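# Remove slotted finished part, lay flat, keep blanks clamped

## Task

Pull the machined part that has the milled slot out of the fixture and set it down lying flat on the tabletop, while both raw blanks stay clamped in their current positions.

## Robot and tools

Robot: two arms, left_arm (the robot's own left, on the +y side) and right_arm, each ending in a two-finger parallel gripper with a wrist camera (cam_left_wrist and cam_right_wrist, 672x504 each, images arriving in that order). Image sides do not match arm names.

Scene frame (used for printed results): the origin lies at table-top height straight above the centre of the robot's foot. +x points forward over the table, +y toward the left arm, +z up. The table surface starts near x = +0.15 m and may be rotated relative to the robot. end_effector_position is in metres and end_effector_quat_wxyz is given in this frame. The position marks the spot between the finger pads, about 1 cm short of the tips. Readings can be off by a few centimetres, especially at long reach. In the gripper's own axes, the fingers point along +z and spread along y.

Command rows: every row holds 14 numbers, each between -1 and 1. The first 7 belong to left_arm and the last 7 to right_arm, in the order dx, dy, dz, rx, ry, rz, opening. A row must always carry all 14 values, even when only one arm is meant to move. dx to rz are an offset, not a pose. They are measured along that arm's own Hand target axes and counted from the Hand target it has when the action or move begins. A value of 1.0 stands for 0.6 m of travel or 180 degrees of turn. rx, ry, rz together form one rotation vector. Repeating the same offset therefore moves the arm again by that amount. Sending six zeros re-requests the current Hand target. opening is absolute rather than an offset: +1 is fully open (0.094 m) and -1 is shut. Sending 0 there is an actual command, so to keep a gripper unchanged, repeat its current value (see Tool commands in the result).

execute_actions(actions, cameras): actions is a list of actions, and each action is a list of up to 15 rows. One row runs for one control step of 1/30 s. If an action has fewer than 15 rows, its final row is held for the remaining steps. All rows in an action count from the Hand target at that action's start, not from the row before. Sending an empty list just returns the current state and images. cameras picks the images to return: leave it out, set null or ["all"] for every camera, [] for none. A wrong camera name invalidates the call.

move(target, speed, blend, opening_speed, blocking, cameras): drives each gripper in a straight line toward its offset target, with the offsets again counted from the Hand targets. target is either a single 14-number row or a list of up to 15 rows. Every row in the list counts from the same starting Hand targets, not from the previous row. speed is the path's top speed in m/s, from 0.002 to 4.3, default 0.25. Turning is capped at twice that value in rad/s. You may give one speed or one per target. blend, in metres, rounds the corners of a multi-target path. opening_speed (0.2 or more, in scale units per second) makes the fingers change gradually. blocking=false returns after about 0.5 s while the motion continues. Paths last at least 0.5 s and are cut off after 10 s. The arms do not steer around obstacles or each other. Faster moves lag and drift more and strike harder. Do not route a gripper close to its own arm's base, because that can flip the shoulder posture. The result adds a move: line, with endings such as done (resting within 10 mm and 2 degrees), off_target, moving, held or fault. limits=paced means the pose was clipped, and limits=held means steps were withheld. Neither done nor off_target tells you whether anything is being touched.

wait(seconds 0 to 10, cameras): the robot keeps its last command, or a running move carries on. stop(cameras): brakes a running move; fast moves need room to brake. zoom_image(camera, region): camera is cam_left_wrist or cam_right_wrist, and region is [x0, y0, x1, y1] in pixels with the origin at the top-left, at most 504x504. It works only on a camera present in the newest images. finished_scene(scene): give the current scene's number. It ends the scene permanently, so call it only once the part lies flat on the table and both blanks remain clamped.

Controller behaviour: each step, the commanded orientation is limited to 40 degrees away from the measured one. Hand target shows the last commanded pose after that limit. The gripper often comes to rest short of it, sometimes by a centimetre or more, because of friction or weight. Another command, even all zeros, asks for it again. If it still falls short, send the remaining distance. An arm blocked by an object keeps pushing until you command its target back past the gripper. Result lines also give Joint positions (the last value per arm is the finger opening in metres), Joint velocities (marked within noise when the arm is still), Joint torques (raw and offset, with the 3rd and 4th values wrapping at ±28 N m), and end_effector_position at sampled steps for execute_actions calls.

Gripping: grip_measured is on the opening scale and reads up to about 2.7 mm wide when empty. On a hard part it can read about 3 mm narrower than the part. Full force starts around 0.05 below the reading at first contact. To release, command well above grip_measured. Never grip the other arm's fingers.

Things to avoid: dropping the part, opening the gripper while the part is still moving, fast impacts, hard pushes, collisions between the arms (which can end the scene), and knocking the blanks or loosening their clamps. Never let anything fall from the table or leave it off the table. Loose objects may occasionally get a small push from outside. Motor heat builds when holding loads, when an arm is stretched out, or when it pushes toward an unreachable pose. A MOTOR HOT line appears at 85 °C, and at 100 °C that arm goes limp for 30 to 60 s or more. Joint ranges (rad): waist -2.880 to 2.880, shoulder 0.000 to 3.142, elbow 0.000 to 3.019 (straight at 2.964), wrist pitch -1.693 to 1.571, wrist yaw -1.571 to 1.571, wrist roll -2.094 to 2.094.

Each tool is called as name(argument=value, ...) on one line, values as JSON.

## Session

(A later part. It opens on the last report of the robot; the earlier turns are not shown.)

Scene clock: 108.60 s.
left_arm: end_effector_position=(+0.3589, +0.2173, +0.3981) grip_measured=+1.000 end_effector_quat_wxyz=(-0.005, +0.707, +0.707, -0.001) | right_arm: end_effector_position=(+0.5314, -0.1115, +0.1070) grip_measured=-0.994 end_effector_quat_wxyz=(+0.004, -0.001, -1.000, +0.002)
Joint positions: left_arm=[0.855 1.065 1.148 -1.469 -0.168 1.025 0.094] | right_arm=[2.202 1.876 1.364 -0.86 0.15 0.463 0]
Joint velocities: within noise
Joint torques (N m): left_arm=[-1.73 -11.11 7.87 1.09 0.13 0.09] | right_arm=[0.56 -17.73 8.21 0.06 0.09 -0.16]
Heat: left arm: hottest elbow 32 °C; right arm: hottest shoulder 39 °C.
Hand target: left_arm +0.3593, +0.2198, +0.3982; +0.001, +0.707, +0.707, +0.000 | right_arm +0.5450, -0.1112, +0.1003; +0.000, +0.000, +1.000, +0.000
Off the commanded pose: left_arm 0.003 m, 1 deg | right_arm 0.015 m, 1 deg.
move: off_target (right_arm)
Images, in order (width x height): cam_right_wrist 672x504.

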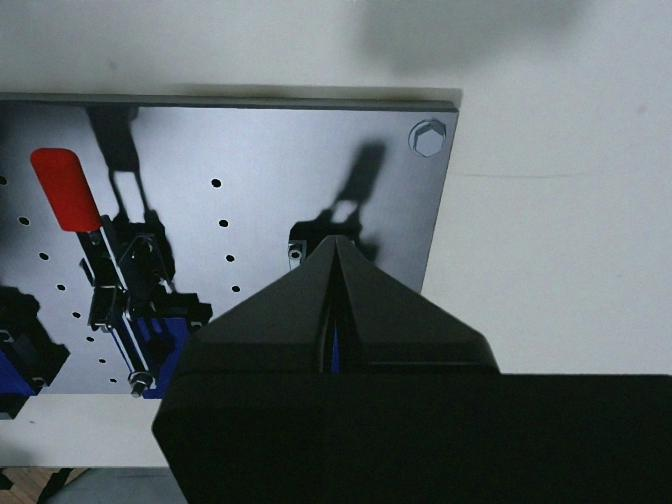

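move(target=[[0,0,0,0,0,0,1,-0.005,0.0067,0.0667,0,0,0,-1],[0,0,0,0,0,0,1,0.13,0.0067,0.055,0,0,0,-1]], speed=0.1, cameras=["cam_right_wrist"])

Scene clock: 111.47 s.
left_arm: end_effector_position=(+0.3589, +0.2173, +0.3981) grip_measured=+1.000 end_effector_quat_wxyz=(-0.005, +0.707, +0.707, -0.001) | right_arm: end_effector_position=(+0.4998, -0.1176, +0.0772) grip_measured=-0.994 end_effector_quat_wxyz=(-0.028, -0.017, -0.999, -0.005)
Joint positions: left_arm=[0.855 1.065 1.148 -1.469 -0.168 1.025 0.094] | right_arm=[2.216 1.849 1.195 -0.655 0.171 0.499 0]
Joint velocities: within noise
Joint torques (N m): left_arm=[-1.67 -11.05 7.91 1.13 0.13 0.1] | right_arm=[4.13 -18.37 2.91 -0.79 -0.17 0.06]
Heat: left arm: hottest elbow 32 °C; right arm: hottest shoulder 39 °C.
Hand target: left_arm +0.3593, +0.2198, +0.3982; +0.001, +0.707, +0.707, +0.000 | right_arm +0.4671, -0.1073, +0.0673; +0.000, +0.000, +1.000, +0.000
Off the commanded pose: left_arm 0.003 m, 1 deg | right_arm 0.036 m, 4 deg.
move: off_target (right_arm)
Images, in order (width x height): cam_right_wrist 672x504.

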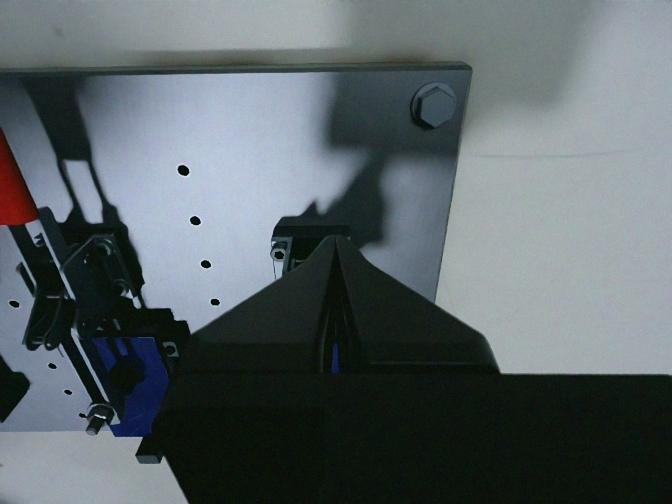

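move(target=[[0,0,0,0,0,0,1,-0.12,0,0,0,0,0,-1],[0,0,0,0,0,0,1,-0.05,0.01,-0.2,0,0,0,0.2]], speed=0.15, cameras=["cam_right_wrist"])

zoom_image(camera="cam_right_wrist", region=[230, 60, 430, 310])

Scene clock: 115.17 s.
left_arm: end_effector_position=(+0.3589, +0.2173, +0.3981) grip_measured=+1.000 end_effector_quat_wxyz=(-0.005, +0.707, +0.707, -0.001) | right_arm: end_effector_position=(+0.5028, -0.1037, +0.1840) grip_measured=+0.197 end_effector_quat_wxyz=(-0.003, +0.001, -1.000, -0.001)
Joint positions: left_arm=[0.855 1.065 1.148 -1.469 -0.168 1.025 0.094] | right_arm=[2.263 1.71 1.318 -0.975 0.163 0.518 0.056]
Joint velocities: within noise
Joint torques (N m): left_arm=[-1.73 -10.99 7.86 1.1 0.13 0.1] | right_arm=[2.14 -19.25 6.11 -0.57 0.22 0.09]
Heat: left arm: hottest elbow 32 °C; right arm: hottest shoulder 39 °C.
Hand target: left_arm +0.3593, +0.2198, +0.3982; +0.001, +0.707, +0.707, +0.000 | right_arm +0.4972, -0.1013, +0.1874; +0.001, +0.001, +1.000, +0.000
Off the commanded pose: left_arm 0.003 m, 1 deg | right_arm 0.007 m, 0 deg.
move: done
Images, in order (width x height): cam_right_wrist 672x504.

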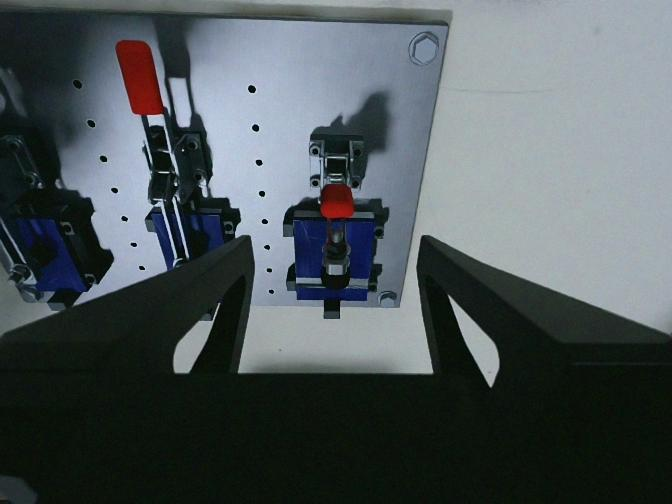

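Scaled by 2.016.

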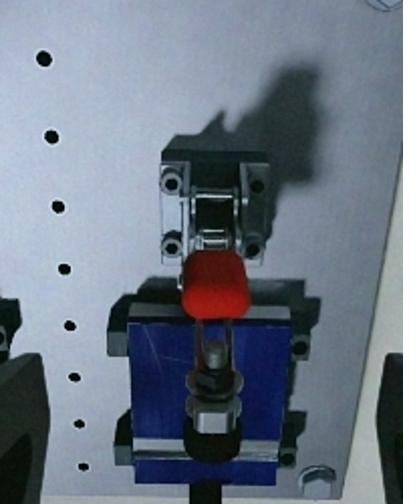

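move(target=[[0,0,0,0,0,0,1,-0.08,0,0,0,0,0,-1],[0,0,0,0,0,0,1,-0.08,0,0.204,0,0,0,-1],[0,0,0,0,0,0,1,0.08,0,0.204,0,0,0,-1],[0,0,0,0,0,0,1,0.1,0,0.18,0,0,0,-1]], speed=[0.2,0.2,0.1,0.1], cameras=["cam_right_wrist"])

Scene clock: 119.83 s.
left_arm: end_effector_position=(+0.3589, +0.2173, +0.3981) grip_measured=+1.000 end_effector_quat_wxyz=(-0.005, +0.707, +0.707, -0.001) | right_arm: end_effector_position=(+0.4879, -0.1093, +0.0998) grip_measured=-0.994 end_effector_quat_wxyz=(-0.052, -0.024, -0.998, -0.013)
Joint positions: left_arm=[0.855 1.065 1.148 -1.469 -0.168 1.025 0.094] | right_arm=[2.251 1.779 1.137 -0.623 0.189 0.539 0]
Joint velocities: within noise
Joint torques (N m): left_arm=[-1.73 -11.05 7.92 1.1 0.13 0.09] | right_arm=[4.72 -16.32 2.07 -1.66 -0.48 0.07]
Heat: left arm: hottest elbow 32 °C; right arm: hottest shoulder 39 °C.
Hand target: left_arm +0.3593, +0.2198, +0.3982; +0.001, +0.707, +0.707, +0.000 | right_arm +0.4372, -0.1011, +0.0794; +0.001, +0.000, +1.000, +0.000
Off the commanded pose: left_arm 0.003 m, 1 deg | right_arm 0.055 m, 7 deg.
move: off_target (right_arm)
Images, in order (width x height): cam_right_wrist 672x504.

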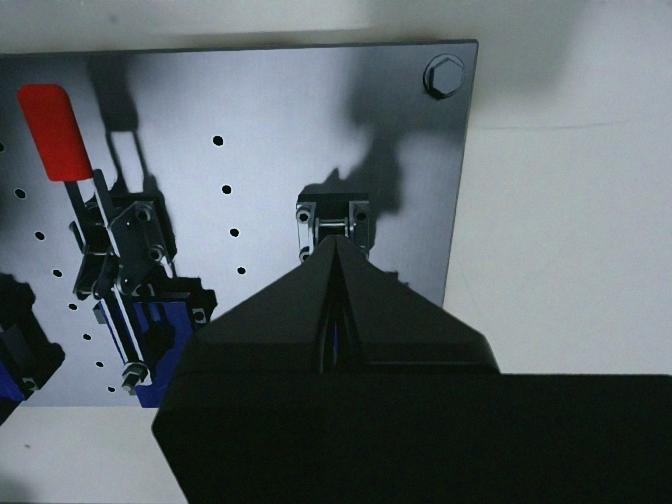

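move(target=[[0,0,0,0,0,0,1,-0.12,0,0,0,0,0,-1],[0,0,0,0,0,0,1,-0.12,0,-0.18,0,0,0,0.2]], speed=0.15, cameras=["cam_right_wrist"])

zoom_image(camera="cam_right_wrist", region=[230, 60, 430, 310])

Scene clock: 123.10 s.
left_arm: end_effector_position=(+0.3589, +0.2173, +0.3981) grip_measured=+1.000 end_effector_quat_wxyz=(-0.005, +0.707, +0.707, -0.001) | right_arm: end_effector_position=(+0.4998, -0.1113, +0.1756) grip_measured=+0.197 end_effector_quat_wxyz=(+0.011, +0.001, -1.000, +0.006)
Joint positions: left_arm=[0.855 1.065 1.148 -1.469 -0.168 1.025 0.094] | right_arm=[2.25 1.723 1.315 -0.987 0.16 0.509 0.056]
Joint velocities: within noise
Joint torques (N m): left_arm=[-1.67 -10.99 7.91 1.09 0.12 0.09] | right_arm=[2.26 -18.84 8.64 -0.65 0.22 0.07]
Heat: left arm: hottest elbow 32 °C; right arm: hottest shoulder 39 °C.
Hand target: left_arm +0.3593, +0.2198, +0.3982; +0.001, +0.707, +0.707, +0.000 | right_arm +0.5091, -0.1011, +0.1874; +0.001, +0.000, +1.000, +0.000
Off the commanded pose: left_arm 0.003 m, 1 deg | right_arm 0.018 m, 2 deg.
move: off_target (right_arm); target 2's new opening was sent with right_arm's hand 0.018 m and 2 deg from that target
Images, in order (width x height): cam_right_wrist 672x504.

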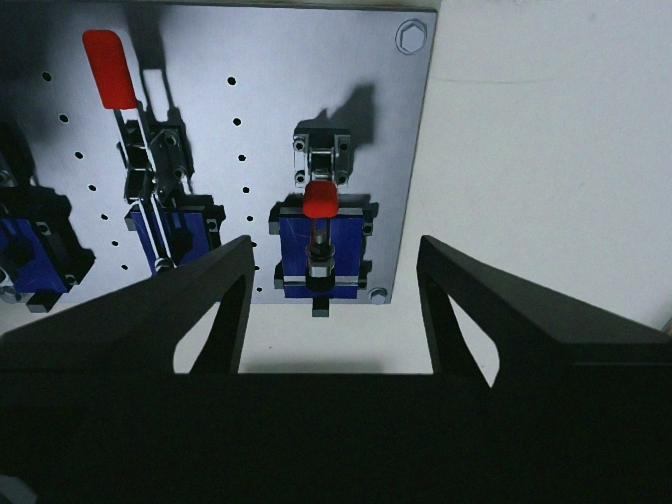

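Scaled by 2.016.

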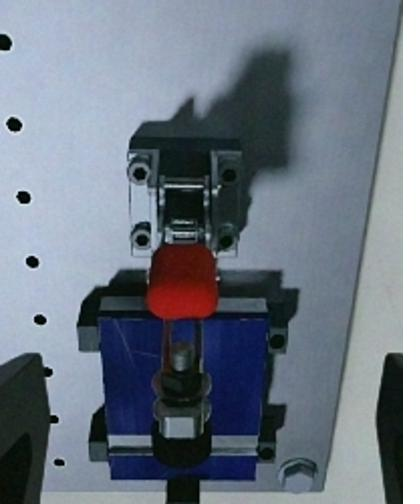

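move(target=[[-0.1,-0.017,0.15,-0.1953,-0.4717,-0.1953,1,0.05,-0.1,-0.06,0,0,0,0.2],[-0.348,-0.017,0.3,-0.1953,-0.4717,-0.1953,1,0.182,-0.332,-0.055,0,0,0,0.2],[-0.348,-0.017,0.415,-0.1953,-0.4717,-0.1953,1,0.182,-0.332,-0.055,0,0,0,0.2]], speed=0.3)

Scene clock: 131.47 s.
left_arm: end_effector_position=(+0.3469, +0.0085, +0.1526) grip_measured=+1.000 end_effector_quat_wxyz=(+0.579, +0.314, +0.707, -0.257) | right_arm: end_effector_position=(+0.3983, -0.2947, +0.2182) grip_measured=+0.198 end_effector_quat_wxyz=(+0.007, +0.000, -1.000, +0.001)
Joint positions: left_arm=[0.627 2.056 0.436 1.565 0.02 0.214 0.094] | right_arm=[1.938 1.255 0.862 -0.952 0.09 0.201 0.056]
Joint velocities: within noise
Joint torques (N m): left_arm=[-2.96 -11.81 0.28 3.44 0.24 -0.05] | right_arm=[-1.79 -12.69 5.98 0.12 0.05 -0.15]
Heat: left arm: hottest elbow 32 °C; right arm: hottest shoulder 39 °C.
Hand target: left_arm +0.3493, +0.0108, +0.1493; +0.653, +0.271, +0.653, -0.271 | right_arm +0.3996, -0.3004, +0.2203; +0.000, +0.001, +1.000, +0.000
Off the commanded pose: left_arm 0.004 m, 12 deg | right_arm 0.006 m, 1 deg.
joint sent to its limit (left arm) — joint 4 (wrist pitch), upper limit. The joint targets are off in orientation, not in position.
move: off_target (left_arm)

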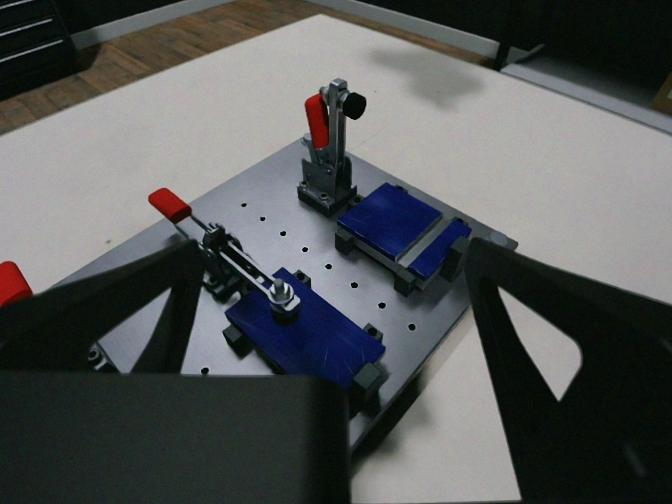

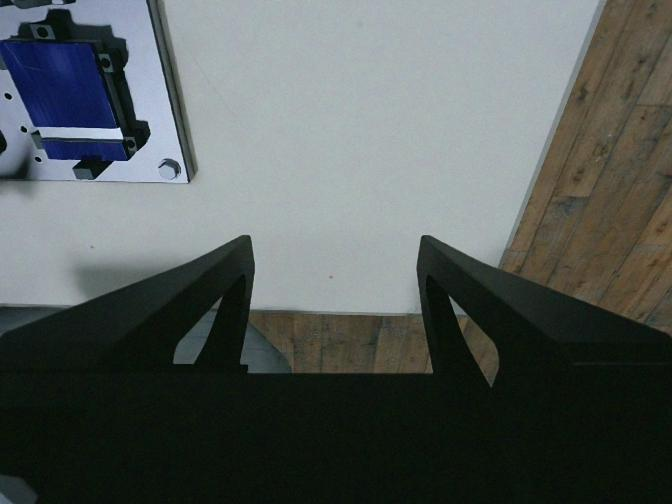

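zoom_image(camera="cam_left_wrist", region=[280, 60, 530, 310])

Scaled by 2.016.

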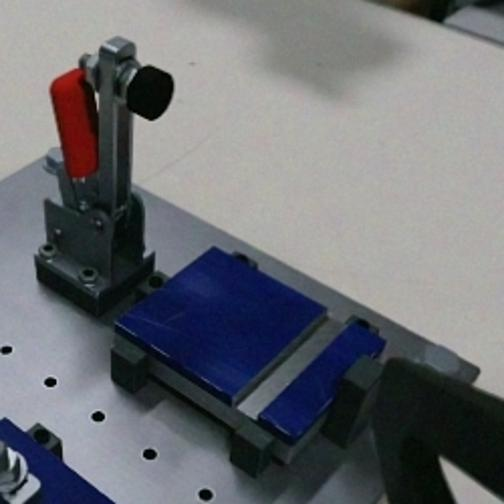

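move(target=[[0,0,0,0,0,0,1,0.03,0.1,0.0,0,-0.15,0,1],[0,0,0,0,0,0,1,-0.005,0.333,0.117,0,-0.2222,0,1]], speed=0.25)

Scene clock: 142.00 s.
left_arm: end_effector_position=(+0.3469, +0.0083, +0.1527) grip_measured=+1.000 end_effector_quat_wxyz=(+0.579, +0.314, +0.707, -0.258) | right_arm: end_effector_position=(+0.3959, -0.1119, +0.1512) grip_measured=+0.998 end_effector_quat_wxyz=(-0.338, +0.006, -0.941, +0.007)
Joint positions: left_arm=[0.627 2.056 0.436 1.565 0.021 0.214 0.094] | right_arm=[2.518 1.517 0.6 0.091 0.645 0.506 0.094]
Joint velocities: within noise
Joint torques (N m): left_arm=[-3.02 -11.75 0.29 3.44 0.21 -0.04] | right_arm=[1.49 -9.52 6.54 1.26 0.44 0.09]
Heat: left arm: hottest elbow 31 °C; right arm: hottest shoulder 39 °C.
Hand target: left_arm +0.3492, +0.0108, +0.1493; +0.653, +0.271, +0.653, -0.271 | right_arm +0.4029, -0.1005, +0.1501; +0.342, +0.000, +0.940, +0.000
Off the commanded pose: left_arm 0.005 m, 12 deg | right_arm 0.013 m, 1 deg.
joint sent to its limit (left arm) — joint 4 (wrist pitch), upper limit. The joint targets are off in orientation, not in position.
move: off_target (left_arm, right_arm)

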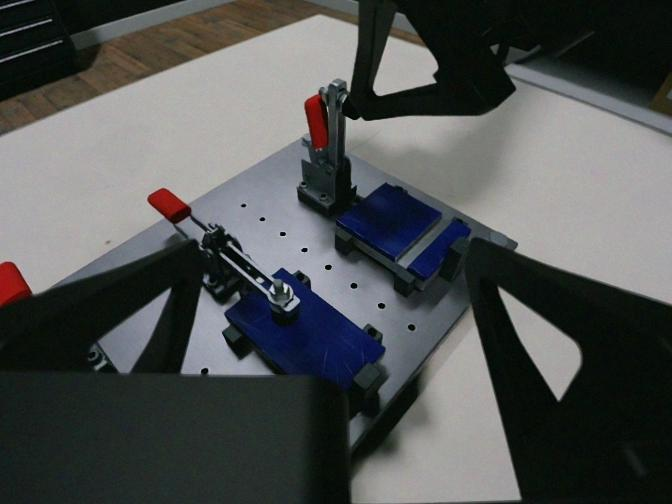

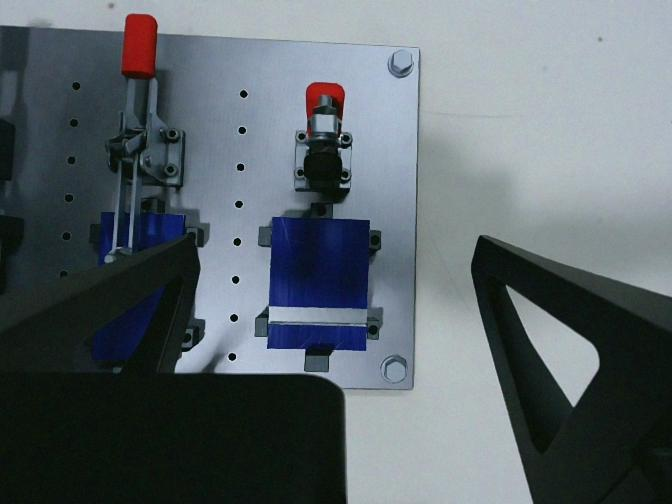

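zoom_image(camera="cam_left_wrist", region=[320, 170, 480, 300])

zoom_image(camera="cam_right_wrist", region=[230, 180, 430, 380])

Scaled by 3.150.

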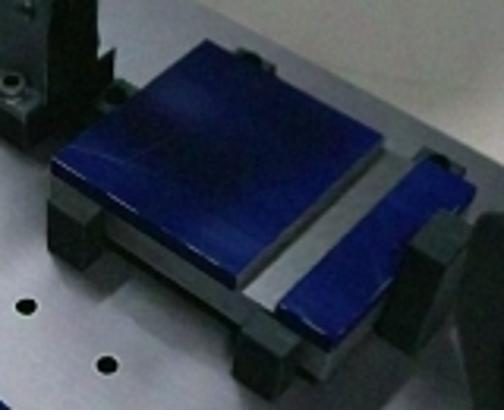

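Scaled by 2.520.

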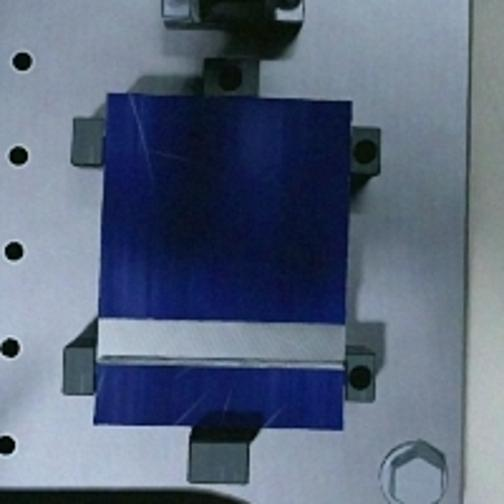

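move(target=[0,0,0,0,0,0,1,0.0857,0.0167,0.1021,0,0,0,1], speed=0.15)

Scene clock: 147.93 s.
left_arm: end_effector_position=(+0.3469, +0.0083, +0.1527) grip_measured=+1.000 end_effector_quat_wxyz=(+0.579, +0.314, +0.707, -0.258) | right_arm: end_effector_position=(+0.3943, -0.0891, +0.0775) grip_measured=+0.998 end_effector_quat_wxyz=(-0.341, +0.003, -0.940, -0.004)
Joint positions: left_arm=[0.627 2.056 0.436 1.565 0.021 0.214 0.094] | right_arm=[2.518 1.794 0.632 0.357 0.631 0.506 0.094]
Joint velocities: within noise
Joint torques (N m): left_arm=[-3.02 -11.69 0.27 3.44 0.21 -0.05] | right_arm=[-0.03 -11.34 4.38 1.32 0.29 -0.11]
Heat: left arm: hottest elbow 31 °C; right arm: hottest shoulder 38 °C.
Hand target: left_arm +0.3492, +0.0108, +0.1493; +0.653, +0.271, +0.653, -0.271 | right_arm +0.4030, -0.0905, +0.0701; +0.342, +0.000, +0.940, +0.000
Off the commanded pose: left_arm 0.005 m, 12 deg | right_arm 0.011 m, 1 deg.
joint sent to its limit (left arm) — joint 4 (wrist pitch), upper limit. The joint targets are off in orientation, not in position.
move: off_target (left_arm, right_arm)

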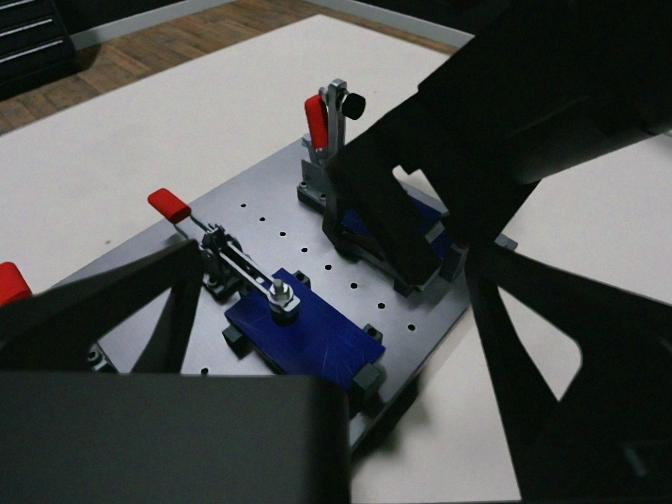

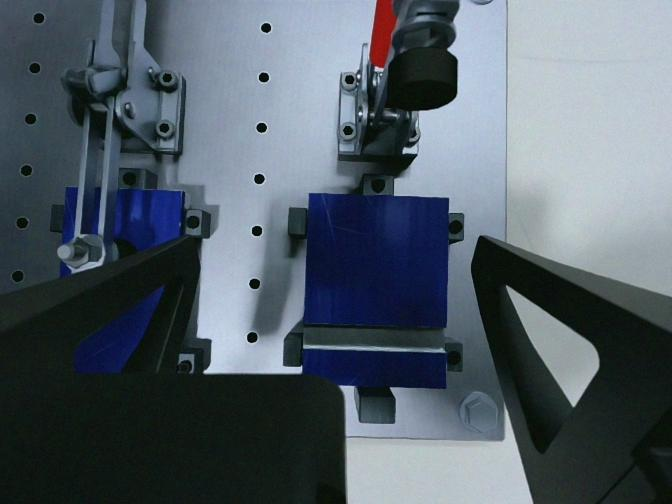

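move(target=[0,0,0,0,0,0,1,0.043,-0.0292,0.0357,0,0,0,1], speed=0.1)

Scene clock: 155.87 s.
left_arm: end_effector_position=(+0.3469, +0.0083, +0.1527) grip_measured=+1.000 end_effector_quat_wxyz=(+0.579, +0.314, +0.707, -0.258) | right_arm: end_effector_position=(+0.3984, -0.0985, +0.0494) grip_measured=+0.998 end_effector_quat_wxyz=(-0.349, -0.004, -0.937, -0.011)
Joint positions: left_arm=[0.627 2.056 0.436 1.565 0.021 0.214 0.094] | right_arm=[2.477 1.891 0.624 0.503 0.603 0.477 0.094]
Joint velocities: within noise
Joint torques (N m): left_arm=[-3.08 -11.87 0.28 3.43 0.21 -0.05] | right_arm=[0.03 -11.52 2.1 1.39 0.27 -0.17]
Heat: left arm: hottest elbow 31 °C; right arm: hottest shoulder 38 °C.
Hand target: left_arm +0.3492, +0.0108, +0.1493; +0.653, +0.271, +0.653, -0.271 | right_arm +0.3969, -0.1080, +0.0372; +0.342, +0.000, +0.940, +0.000
Off the commanded pose: left_arm 0.005 m, 12 deg | right_arm 0.016 m, 2 deg.
joint sent to its limit (left arm) — joint 4 (wrist pitch), upper limit. The joint targets are off in orientation, not in position.
move: off_target (left_arm, right_arm)

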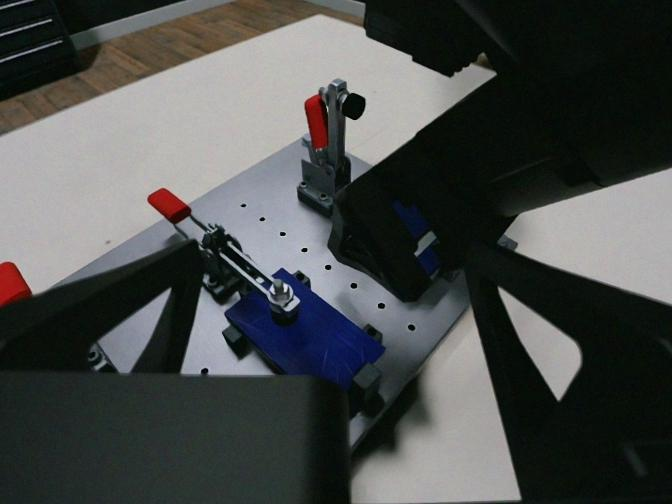

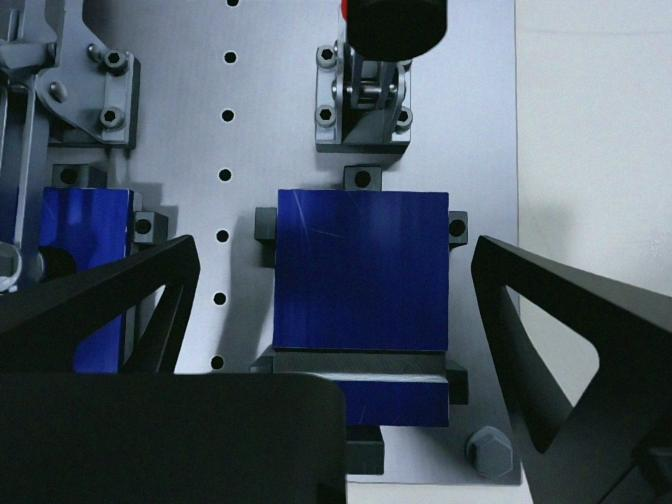

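move(target=[0,0,0,0,0,0,1,0.0317,-0.0167,0.004,0,0,0,1], speed=0.08)

Scene clock: 159.30 s.
left_arm: end_effector_position=(+0.3469, +0.0083, +0.1527) grip_measured=+1.000 end_effector_quat_wxyz=(+0.579, +0.314, +0.707, -0.258) | right_arm: end_effector_position=(+0.3859, -0.1078, +0.0347) grip_measured=+0.998 end_effector_quat_wxyz=(-0.349, -0.003, -0.937, -0.011)
Joint positions: left_arm=[0.627 2.056 0.436 1.565 0.021 0.214 0.094] | right_arm=[2.473 1.939 0.593 0.585 0.599 0.472 0.094]
Joint velocities: within noise
Joint torques (N m): left_arm=[-3.02 -11.75 0.31 3.43 0.2 -0.05] | right_arm=[-0.15 -11.34 1.48 1.36 0.27 -0.13]
Heat: left arm: hottest elbow 31 °C; right arm: hottest shoulder 38 °C.
Hand target: left_arm +0.3493, +0.0108, +0.1493; +0.653, +0.271, +0.653, -0.271 | right_arm +0.3839, -0.1180, +0.0230; +0.342, +0.000, +0.940, +0.000
Off the commanded pose: left_arm 0.005 m, 12 deg | right_arm 0.016 m, 2 deg.
joint sent to its limit (left arm) — joint 4 (wrist pitch), upper limit. The joint targets are off in orientation, not in position.
move: off_target (left_arm, right_arm)

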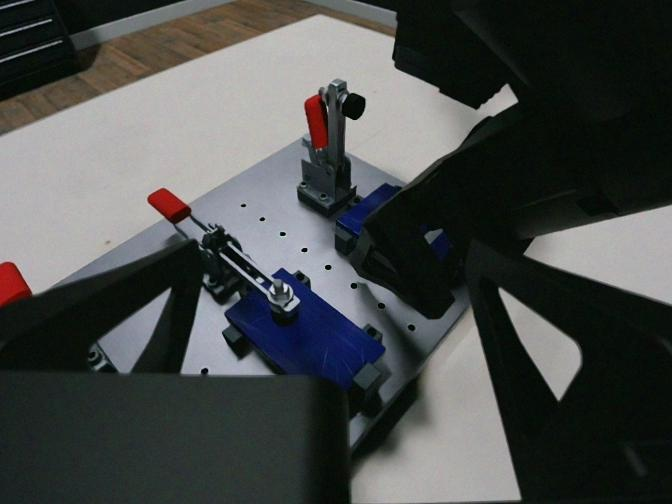

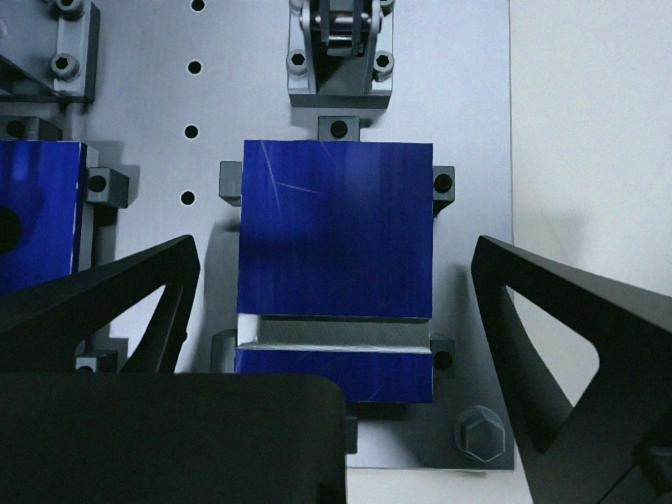

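move(target=[0,0,0,0,0,0,1,0,0,0,0,0,0,0.15], speed=0.05, opening_speed=0.4)

Scene clock: 162.80 s.
left_arm: end_effector_position=(+0.3469, +0.0083, +0.1527) grip_measured=+1.000 end_effector_quat_wxyz=(+0.579, +0.314, +0.707, -0.258) | right_arm: end_effector_position=(+0.3860, -0.1078, +0.0347) grip_measured=+0.261 end_effector_quat_wxyz=(-0.349, -0.003, -0.937, -0.012)
Joint positions: left_arm=[0.627 2.056 0.436 1.565 0.021 0.214 0.094] | right_arm=[2.473 1.939 0.593 0.586 0.598 0.471 0.059]
Joint velocities: within noise
Joint torques (N m): left_arm=[-3.02 -11.75 0.27 3.43 0.21 -0.04] | right_arm=[-0.03 -11.34 1.51 1.4 0.3 -0.14]
Heat: left arm: hottest elbow 31 °C; right arm: hottest shoulder 38 °C.
Hand target: left_arm +0.3493, +0.0108, +0.1493; +0.653, +0.271, +0.653, -0.271 | right_arm +0.3840, -0.1181, +0.0230; +0.342, +0.000, +0.940, +0.000
Off the commanded pose: left_arm 0.005 m, 12 deg | right_arm 0.016 m, 2 deg.
joint sent to its limit (left arm) — joint 4 (wrist pitch), upper limit. The joint targets are off in orientation, not in position.
move: off_target (left_arm, right_arm)

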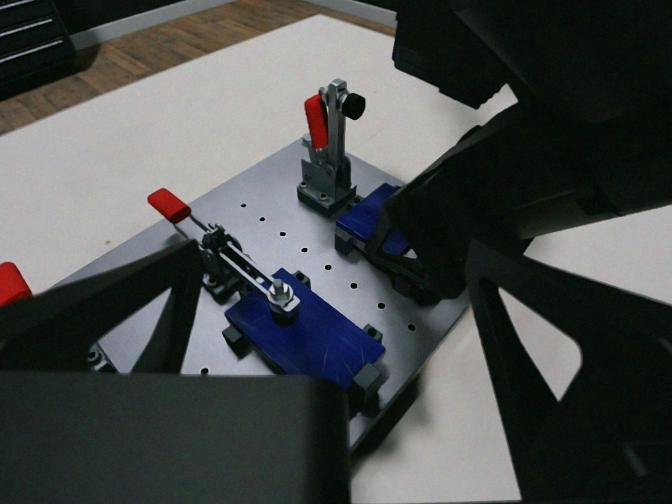

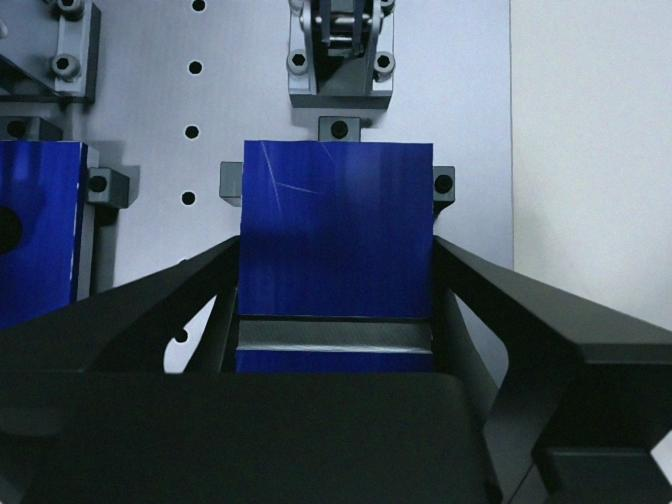

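move(target=[[0,0,0,0,0,0,1,-0.02,0.012,-0.0224,0,0,0,0.1],[0,0,0,0,0,0,1,-0.0722,0.0167,-0.0808,0,0,0,0.1]], speed=0.08)

Scene clock: 165.93 s.
left_arm: end_effector_position=(+0.3469, +0.0083, +0.1527) grip_measured=+1.000 end_effector_quat_wxyz=(+0.579, +0.314, +0.707, -0.258) | right_arm: end_effector_position=(+0.3863, -0.1151, +0.0785) grip_measured=+0.261 end_effector_quat_wxyz=(-0.336, +0.003, -0.942, +0.010)
Joint positions: left_arm=[0.627 2.056 0.436 1.565 0.021 0.214 0.094] | right_arm=[2.49 1.759 0.578 0.362 0.63 0.488 0.059]
Joint velocities: within noise
Joint torques (N m): left_arm=[-3.02 -11.87 0.28 3.41 0.2 -0.05] | right_arm=[2.49 -14.74 2.71 0.66 0.52 0.11]
Heat: left arm: hottest elbow 31 °C; right arm: hottest shoulder 38 °C.
Hand target: left_arm +0.3493, +0.0108, +0.1493; +0.653, +0.271, +0.653, -0.271 | right_arm +0.3859, -0.1081, +0.0880; +0.342, +0.000, +0.940, +0.000
Off the commanded pose: left_arm 0.005 m, 12 deg | right_arm 0.012 m, 1 deg.
joint sent to its limit (left arm) — joint 4 (wrist pitch), upper limit. The joint targets are off in orientation, not in position.
move: off_target (left_arm, right_arm)

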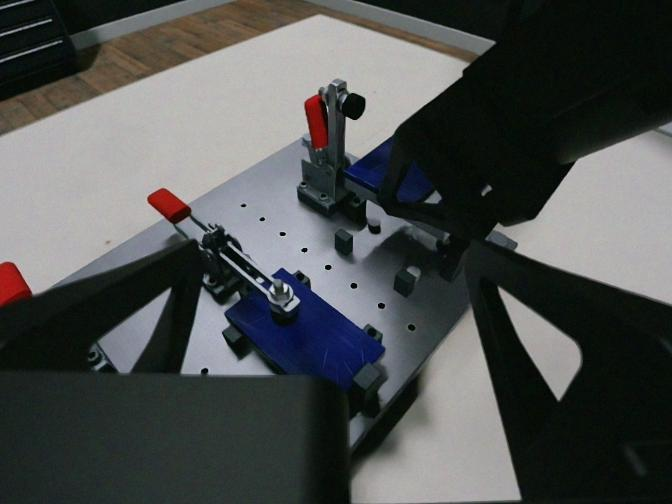

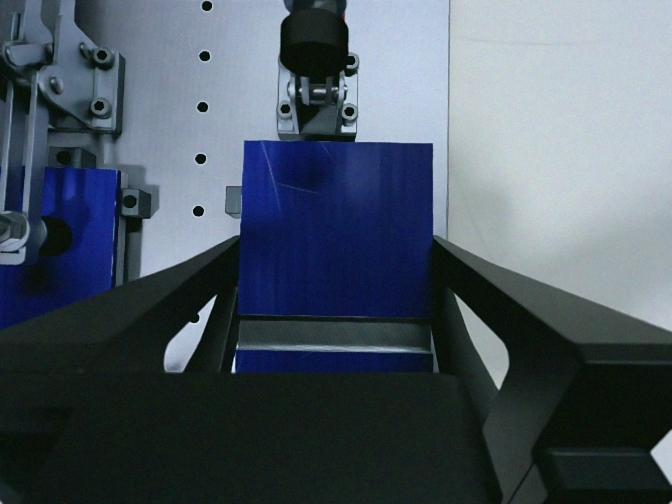

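zoom_image(camera="cam_left_wrist", region=[320, 120, 500, 300])

Scaled by 2.800.

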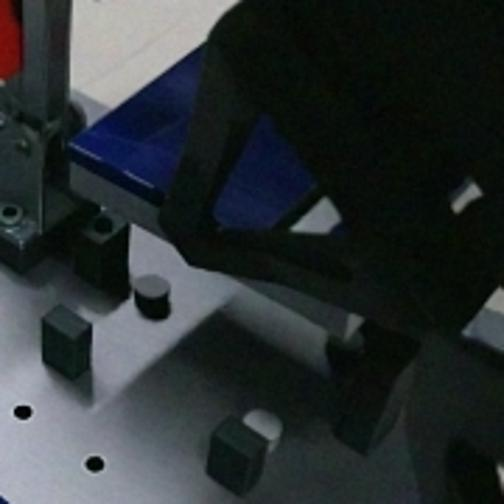

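move(target=[[0,0,0,0,0,0,1,0.0203,0,-0.0432,0,0,0,0.1],[0,0,0,0,0,0,1,0.0203,-0.2417,-0.0432,0,0,0,0.1],[0,0,0,0,0,0,1,0.0813,-0.2417,0.0297,0,0,0,0.1]], speed=[0.1,0.15,0.1], blend=0.02)

Scene clock: 174.63 s.
left_arm: end_effector_position=(+0.3469, +0.0083, +0.1527) grip_measured=+1.000 end_effector_quat_wxyz=(+0.579, +0.314, +0.707, -0.258) | right_arm: end_effector_position=(+0.3573, -0.2480, +0.0464) grip_measured=+0.261 end_effector_quat_wxyz=(-0.340, +0.000, -0.940, -0.005)
Joint positions: left_arm=[0.627 2.056 0.436 1.565 0.021 0.214 0.094] | right_arm=[2.152 1.846 0.302 0.869 0.358 0.236 0.059]
Joint velocities: within noise
Joint torques (N m): left_arm=[-3.02 -11.87 0.28 3.41 0.21 -0.05] | right_arm=[-1.14 -8.94 0.29 1.88 0.19 -0.15]
Heat: left arm: hottest elbow 31 °C; right arm: hottest shoulder 38 °C.
Hand target: left_arm +0.3493, +0.0108, +0.1493; +0.653, +0.271, +0.653, -0.271 | right_arm +0.3599, -0.2530, +0.0430; +0.342, +0.000, +0.940, +0.000
Off the commanded pose: left_arm 0.005 m, 12 deg | right_arm 0.007 m, 1 deg.
joint sent to its limit (left arm) — joint 4 (wrist pitch), upper limit. The joint targets are off in orientation, not in position.
move: off_target (left_arm)

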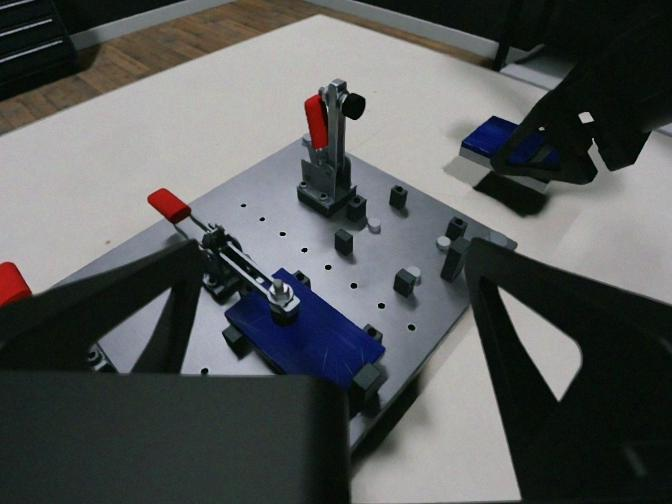

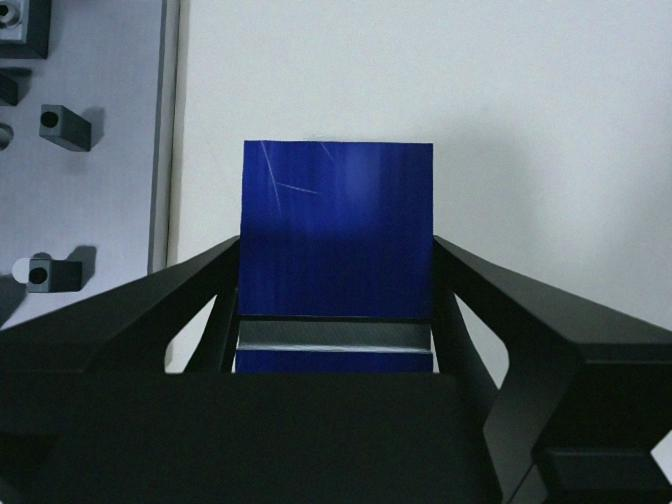

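zoom_image(camera="cam_left_wrist", region=[440, 90, 620, 240])

Scaled by 2.800.

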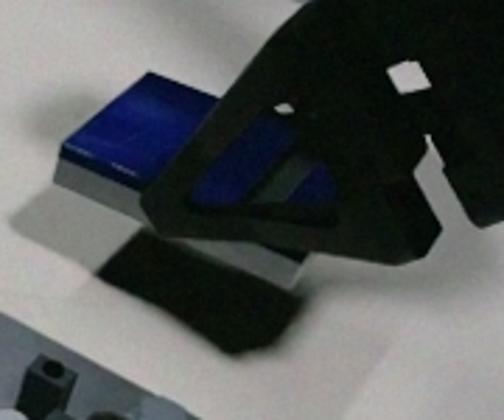

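move(target=[0,0,0,0,0,0,1,0.0193,0,0.023,0,0,0,0.1], speed=0.05, cameras=["cam_left_wrist"])

zoom_image(camera="cam_left_wrist", region=[440, 90, 620, 240])

Scene clock: 178.03 s.
left_arm: end_effector_position=(+0.3469, +0.0083, +0.1527) grip_measured=+1.000 end_effector_quat_wxyz=(+0.579, +0.314, +0.707, -0.258) | right_arm: end_effector_position=(+0.3568, -0.2481, +0.0284) grip_measured=+0.261 end_effector_quat_wxyz=(-0.339, +0.000, -0.941, -0.005)
Joint positions: left_arm=[0.627 2.056 0.436 1.565 0.021 0.214 0.094] | right_arm=[2.143 1.942 0.323 0.945 0.351 0.229 0.059]
Joint velocities: within noise
Joint torques (N m): left_arm=[-3.02 -11.81 0.27 3.44 0.2 -0.05] | right_arm=[-1.26 -9.52 -0.12 1.83 0.21 -0.13]
Heat: left arm: hottest elbow 30 °C; right arm: hottest shoulder 38 °C.
Hand target: left_arm +0.3493, +0.0108, +0.1493; +0.653, +0.271, +0.653, -0.271 | right_arm +0.3599, -0.2530, +0.0250; +0.343, +0.000, +0.940, +0.000
Off the commanded pose: left_arm 0.005 m, 12 deg | right_arm 0.007 m, 1 deg.
joint sent to its limit (left arm) — joint 4 (wrist pitch), upper limit. The joint targets are off in orientation, not in position.
move: off_target (left_arm)
Images, in order (width x height): cam_left_wrist 672x504.

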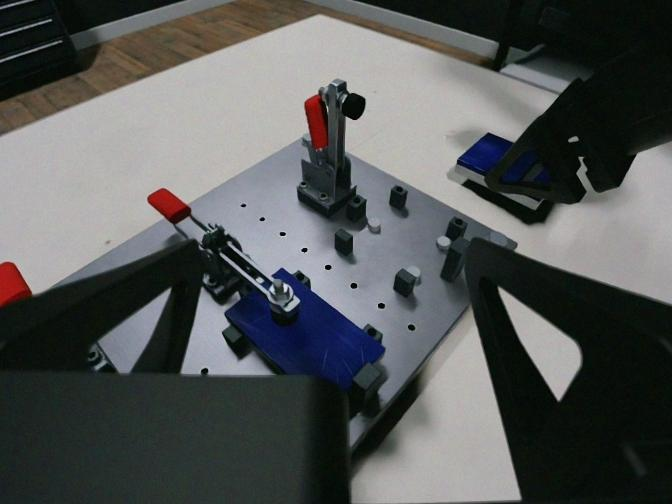

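Scaled by 2.800.

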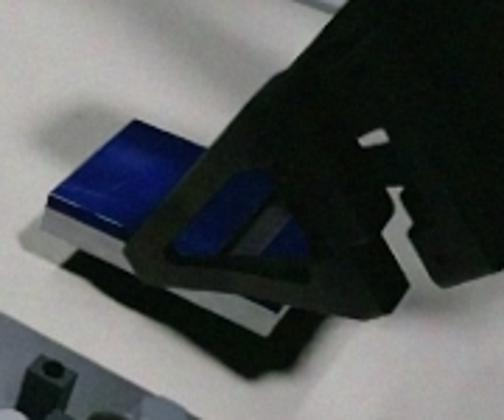

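move(target=[0,0,0,0,0,0,1,0.0086,0,0.0102,0,0,0,0.1], speed=0.04, cameras=["cam_left_wrist"])

zoom_image(camera="cam_left_wrist", region=[440, 90, 620, 240])

Scene clock: 183.87 s.
left_arm: end_effector_position=(+0.3469, +0.0083, +0.1527) grip_measured=+1.000 end_effector_quat_wxyz=(+0.579, +0.314, +0.707, -0.258) | right_arm: end_effector_position=(+0.3569, -0.2481, +0.0204) grip_measured=+0.261 end_effector_quat_wxyz=(-0.339, +0.000, -0.941, -0.005)
Joint positions: left_arm=[0.627 2.056 0.436 1.565 0.021 0.214 0.094] | right_arm=[2.139 1.982 0.333 0.976 0.348 0.226 0.059]
Joint velocities: within noise
Joint torques (N m): left_arm=[-3.02 -11.75 0.31 3.43 0.21 -0.05] | right_arm=[-1.14 -9.64 -0.32 1.94 0.2 -0.17]
Heat: left arm: hottest elbow 30 °C; right arm: hottest shoulder 38 °C.
Hand target: left_arm +0.3493, +0.0108, +0.1493; +0.653, +0.271, +0.653, -0.271 | right_arm +0.3597, -0.2531, +0.0169; +0.342, +0.000, +0.940, +0.000
Off the commanded pose: left_arm 0.005 m, 12 deg | right_arm 0.007 m, 1 deg.
joint sent to its limit (left arm) — joint 4 (wrist pitch), upper limit. The joint targets are off in orientation, not in position.
move: off_target (left_arm)
Images, in order (width x height): cam_left_wrist 672x504.

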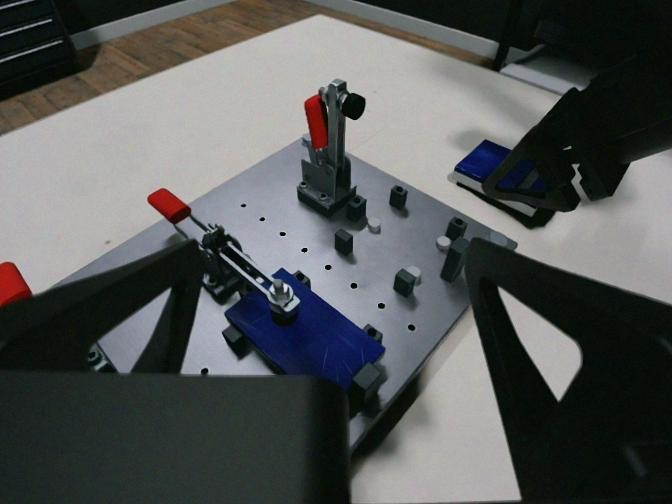

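Scaled by 2.800.

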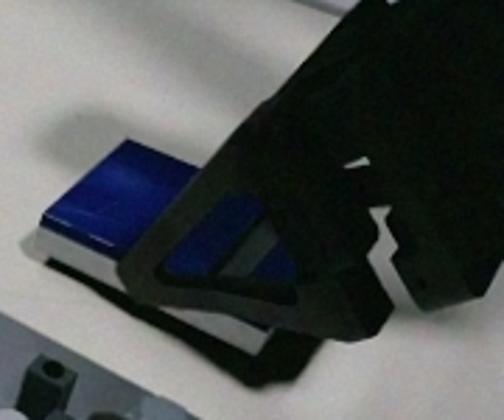

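move(target=[0,0,0,0,0,0,1,0.0054,0,0.0064,0,0,0,0.1], speed=0.03, cameras=["cam_left_wrist"])

zoom_image(camera="cam_left_wrist", region=[440, 90, 620, 240])

Scene clock: 185.23 s.
left_arm: end_effector_position=(+0.3469, +0.0083, +0.1527) grip_measured=+1.000 end_effector_quat_wxyz=(+0.579, +0.314, +0.707, -0.258) | right_arm: end_effector_position=(+0.3571, -0.2479, +0.0156) grip_measured=+0.261 end_effector_quat_wxyz=(-0.339, +0.000, -0.941, -0.005)
Joint positions: left_arm=[0.627 2.056 0.436 1.565 0.021 0.214 0.094] | right_arm=[2.137 2.007 0.341 0.994 0.346 0.225 0.059]
Joint velocities: within noise
Joint torques (N m): left_arm=[-3.02 -11.75 0.29 3.41 0.21 -0.05] | right_arm=[-1.08 -9.76 -0.57 1.87 0.2 -0.12]
Heat: left arm: hottest elbow 30 °C; right arm: hottest shoulder 38 °C.
Hand target: left_arm +0.3493, +0.0108, +0.1493; +0.653, +0.271, +0.653, -0.271 | right_arm +0.3599, -0.2530, +0.0120; +0.342, +0.000, +0.940, +0.000
Off the commanded pose: left_arm 0.005 m, 12 deg | right_arm 0.007 m, 1 deg.
joint sent to its limit (left arm) — joint 4 (wrist pitch), upper limit. The joint targets are off in orientation, not in position.
move: off_target (left_arm)
Images, in order (width x height): cam_left_wrist 672x504.

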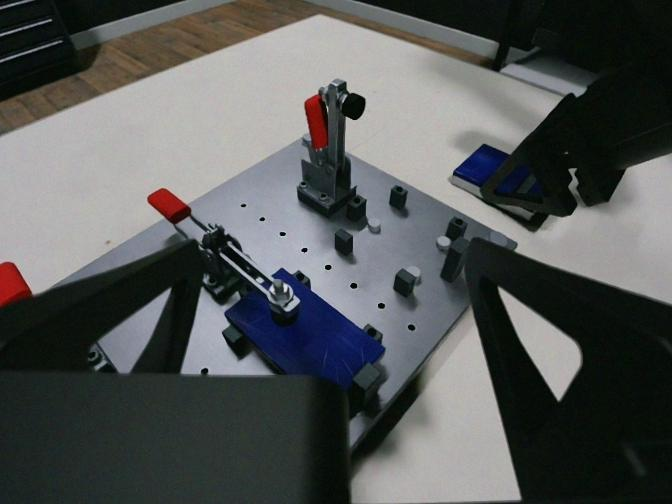

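Scaled by 2.800.

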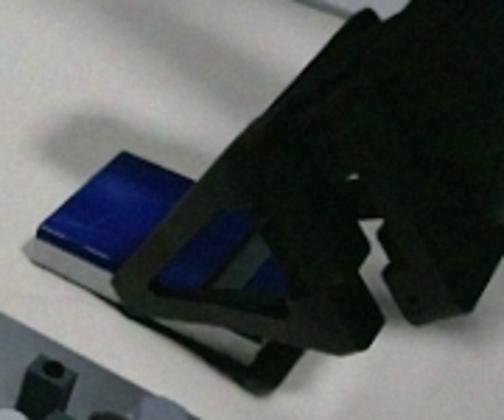

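move(target=[0,0,0,0,0,0,1,0.0054,0,0.0064,0,0,0,0.1], speed=0.03, cameras=["cam_left_wrist"])

zoom_image(camera="cam_left_wrist", region=[440, 90, 620, 240])

Scene clock: 186.90 s.
left_arm: end_effector_position=(+0.3469, +0.0083, +0.1527) grip_measured=+1.000 end_effector_quat_wxyz=(+0.579, +0.314, +0.707, -0.258) | right_arm: end_effector_position=(+0.3595, -0.2470, +0.0135) grip_measured=+0.261 end_effector_quat_wxyz=(-0.344, -0.001, -0.939, -0.007)
Joint positions: left_arm=[0.627 2.056 0.436 1.565 0.021 0.214 0.094] | right_arm=[2.135 2.024 0.347 1.017 0.344 0.224 0.059]
Joint velocities: within noise
Joint torques (N m): left_arm=[-3.02 -11.87 0.28 3.43 0.21 -0.04] | right_arm=[-1.14 -9.17 -0.47 1.61 0.2 -0.15]
Heat: left arm: hottest elbow 30 °C; right arm: hottest shoulder 38 °C.
Hand target: left_arm +0.3493, +0.0108, +0.1493; +0.653, +0.271, +0.653, -0.271 | right_arm +0.3600, -0.2530, +0.0069; +0.343, +0.000, +0.940, +0.000
Off the commanded pose: left_arm 0.005 m, 12 deg | right_arm 0.009 m, 1 deg.
joint sent to its limit (left arm) — joint 4 (wrist pitch), upper limit. The joint targets are off in orientation, not in position.
move: off_target (left_arm)
Images, in order (width x height): cam_left_wrist 672x504.

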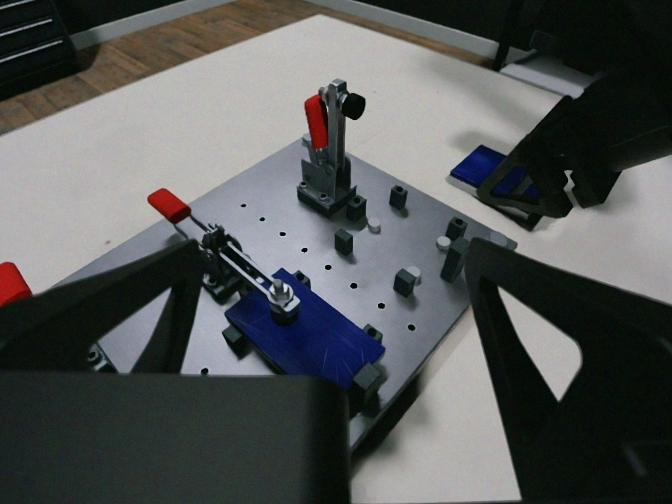

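Scaled by 2.800.

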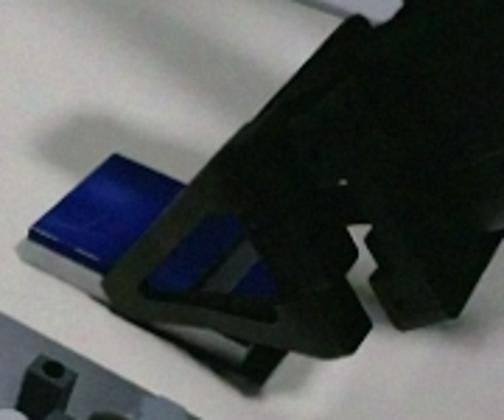

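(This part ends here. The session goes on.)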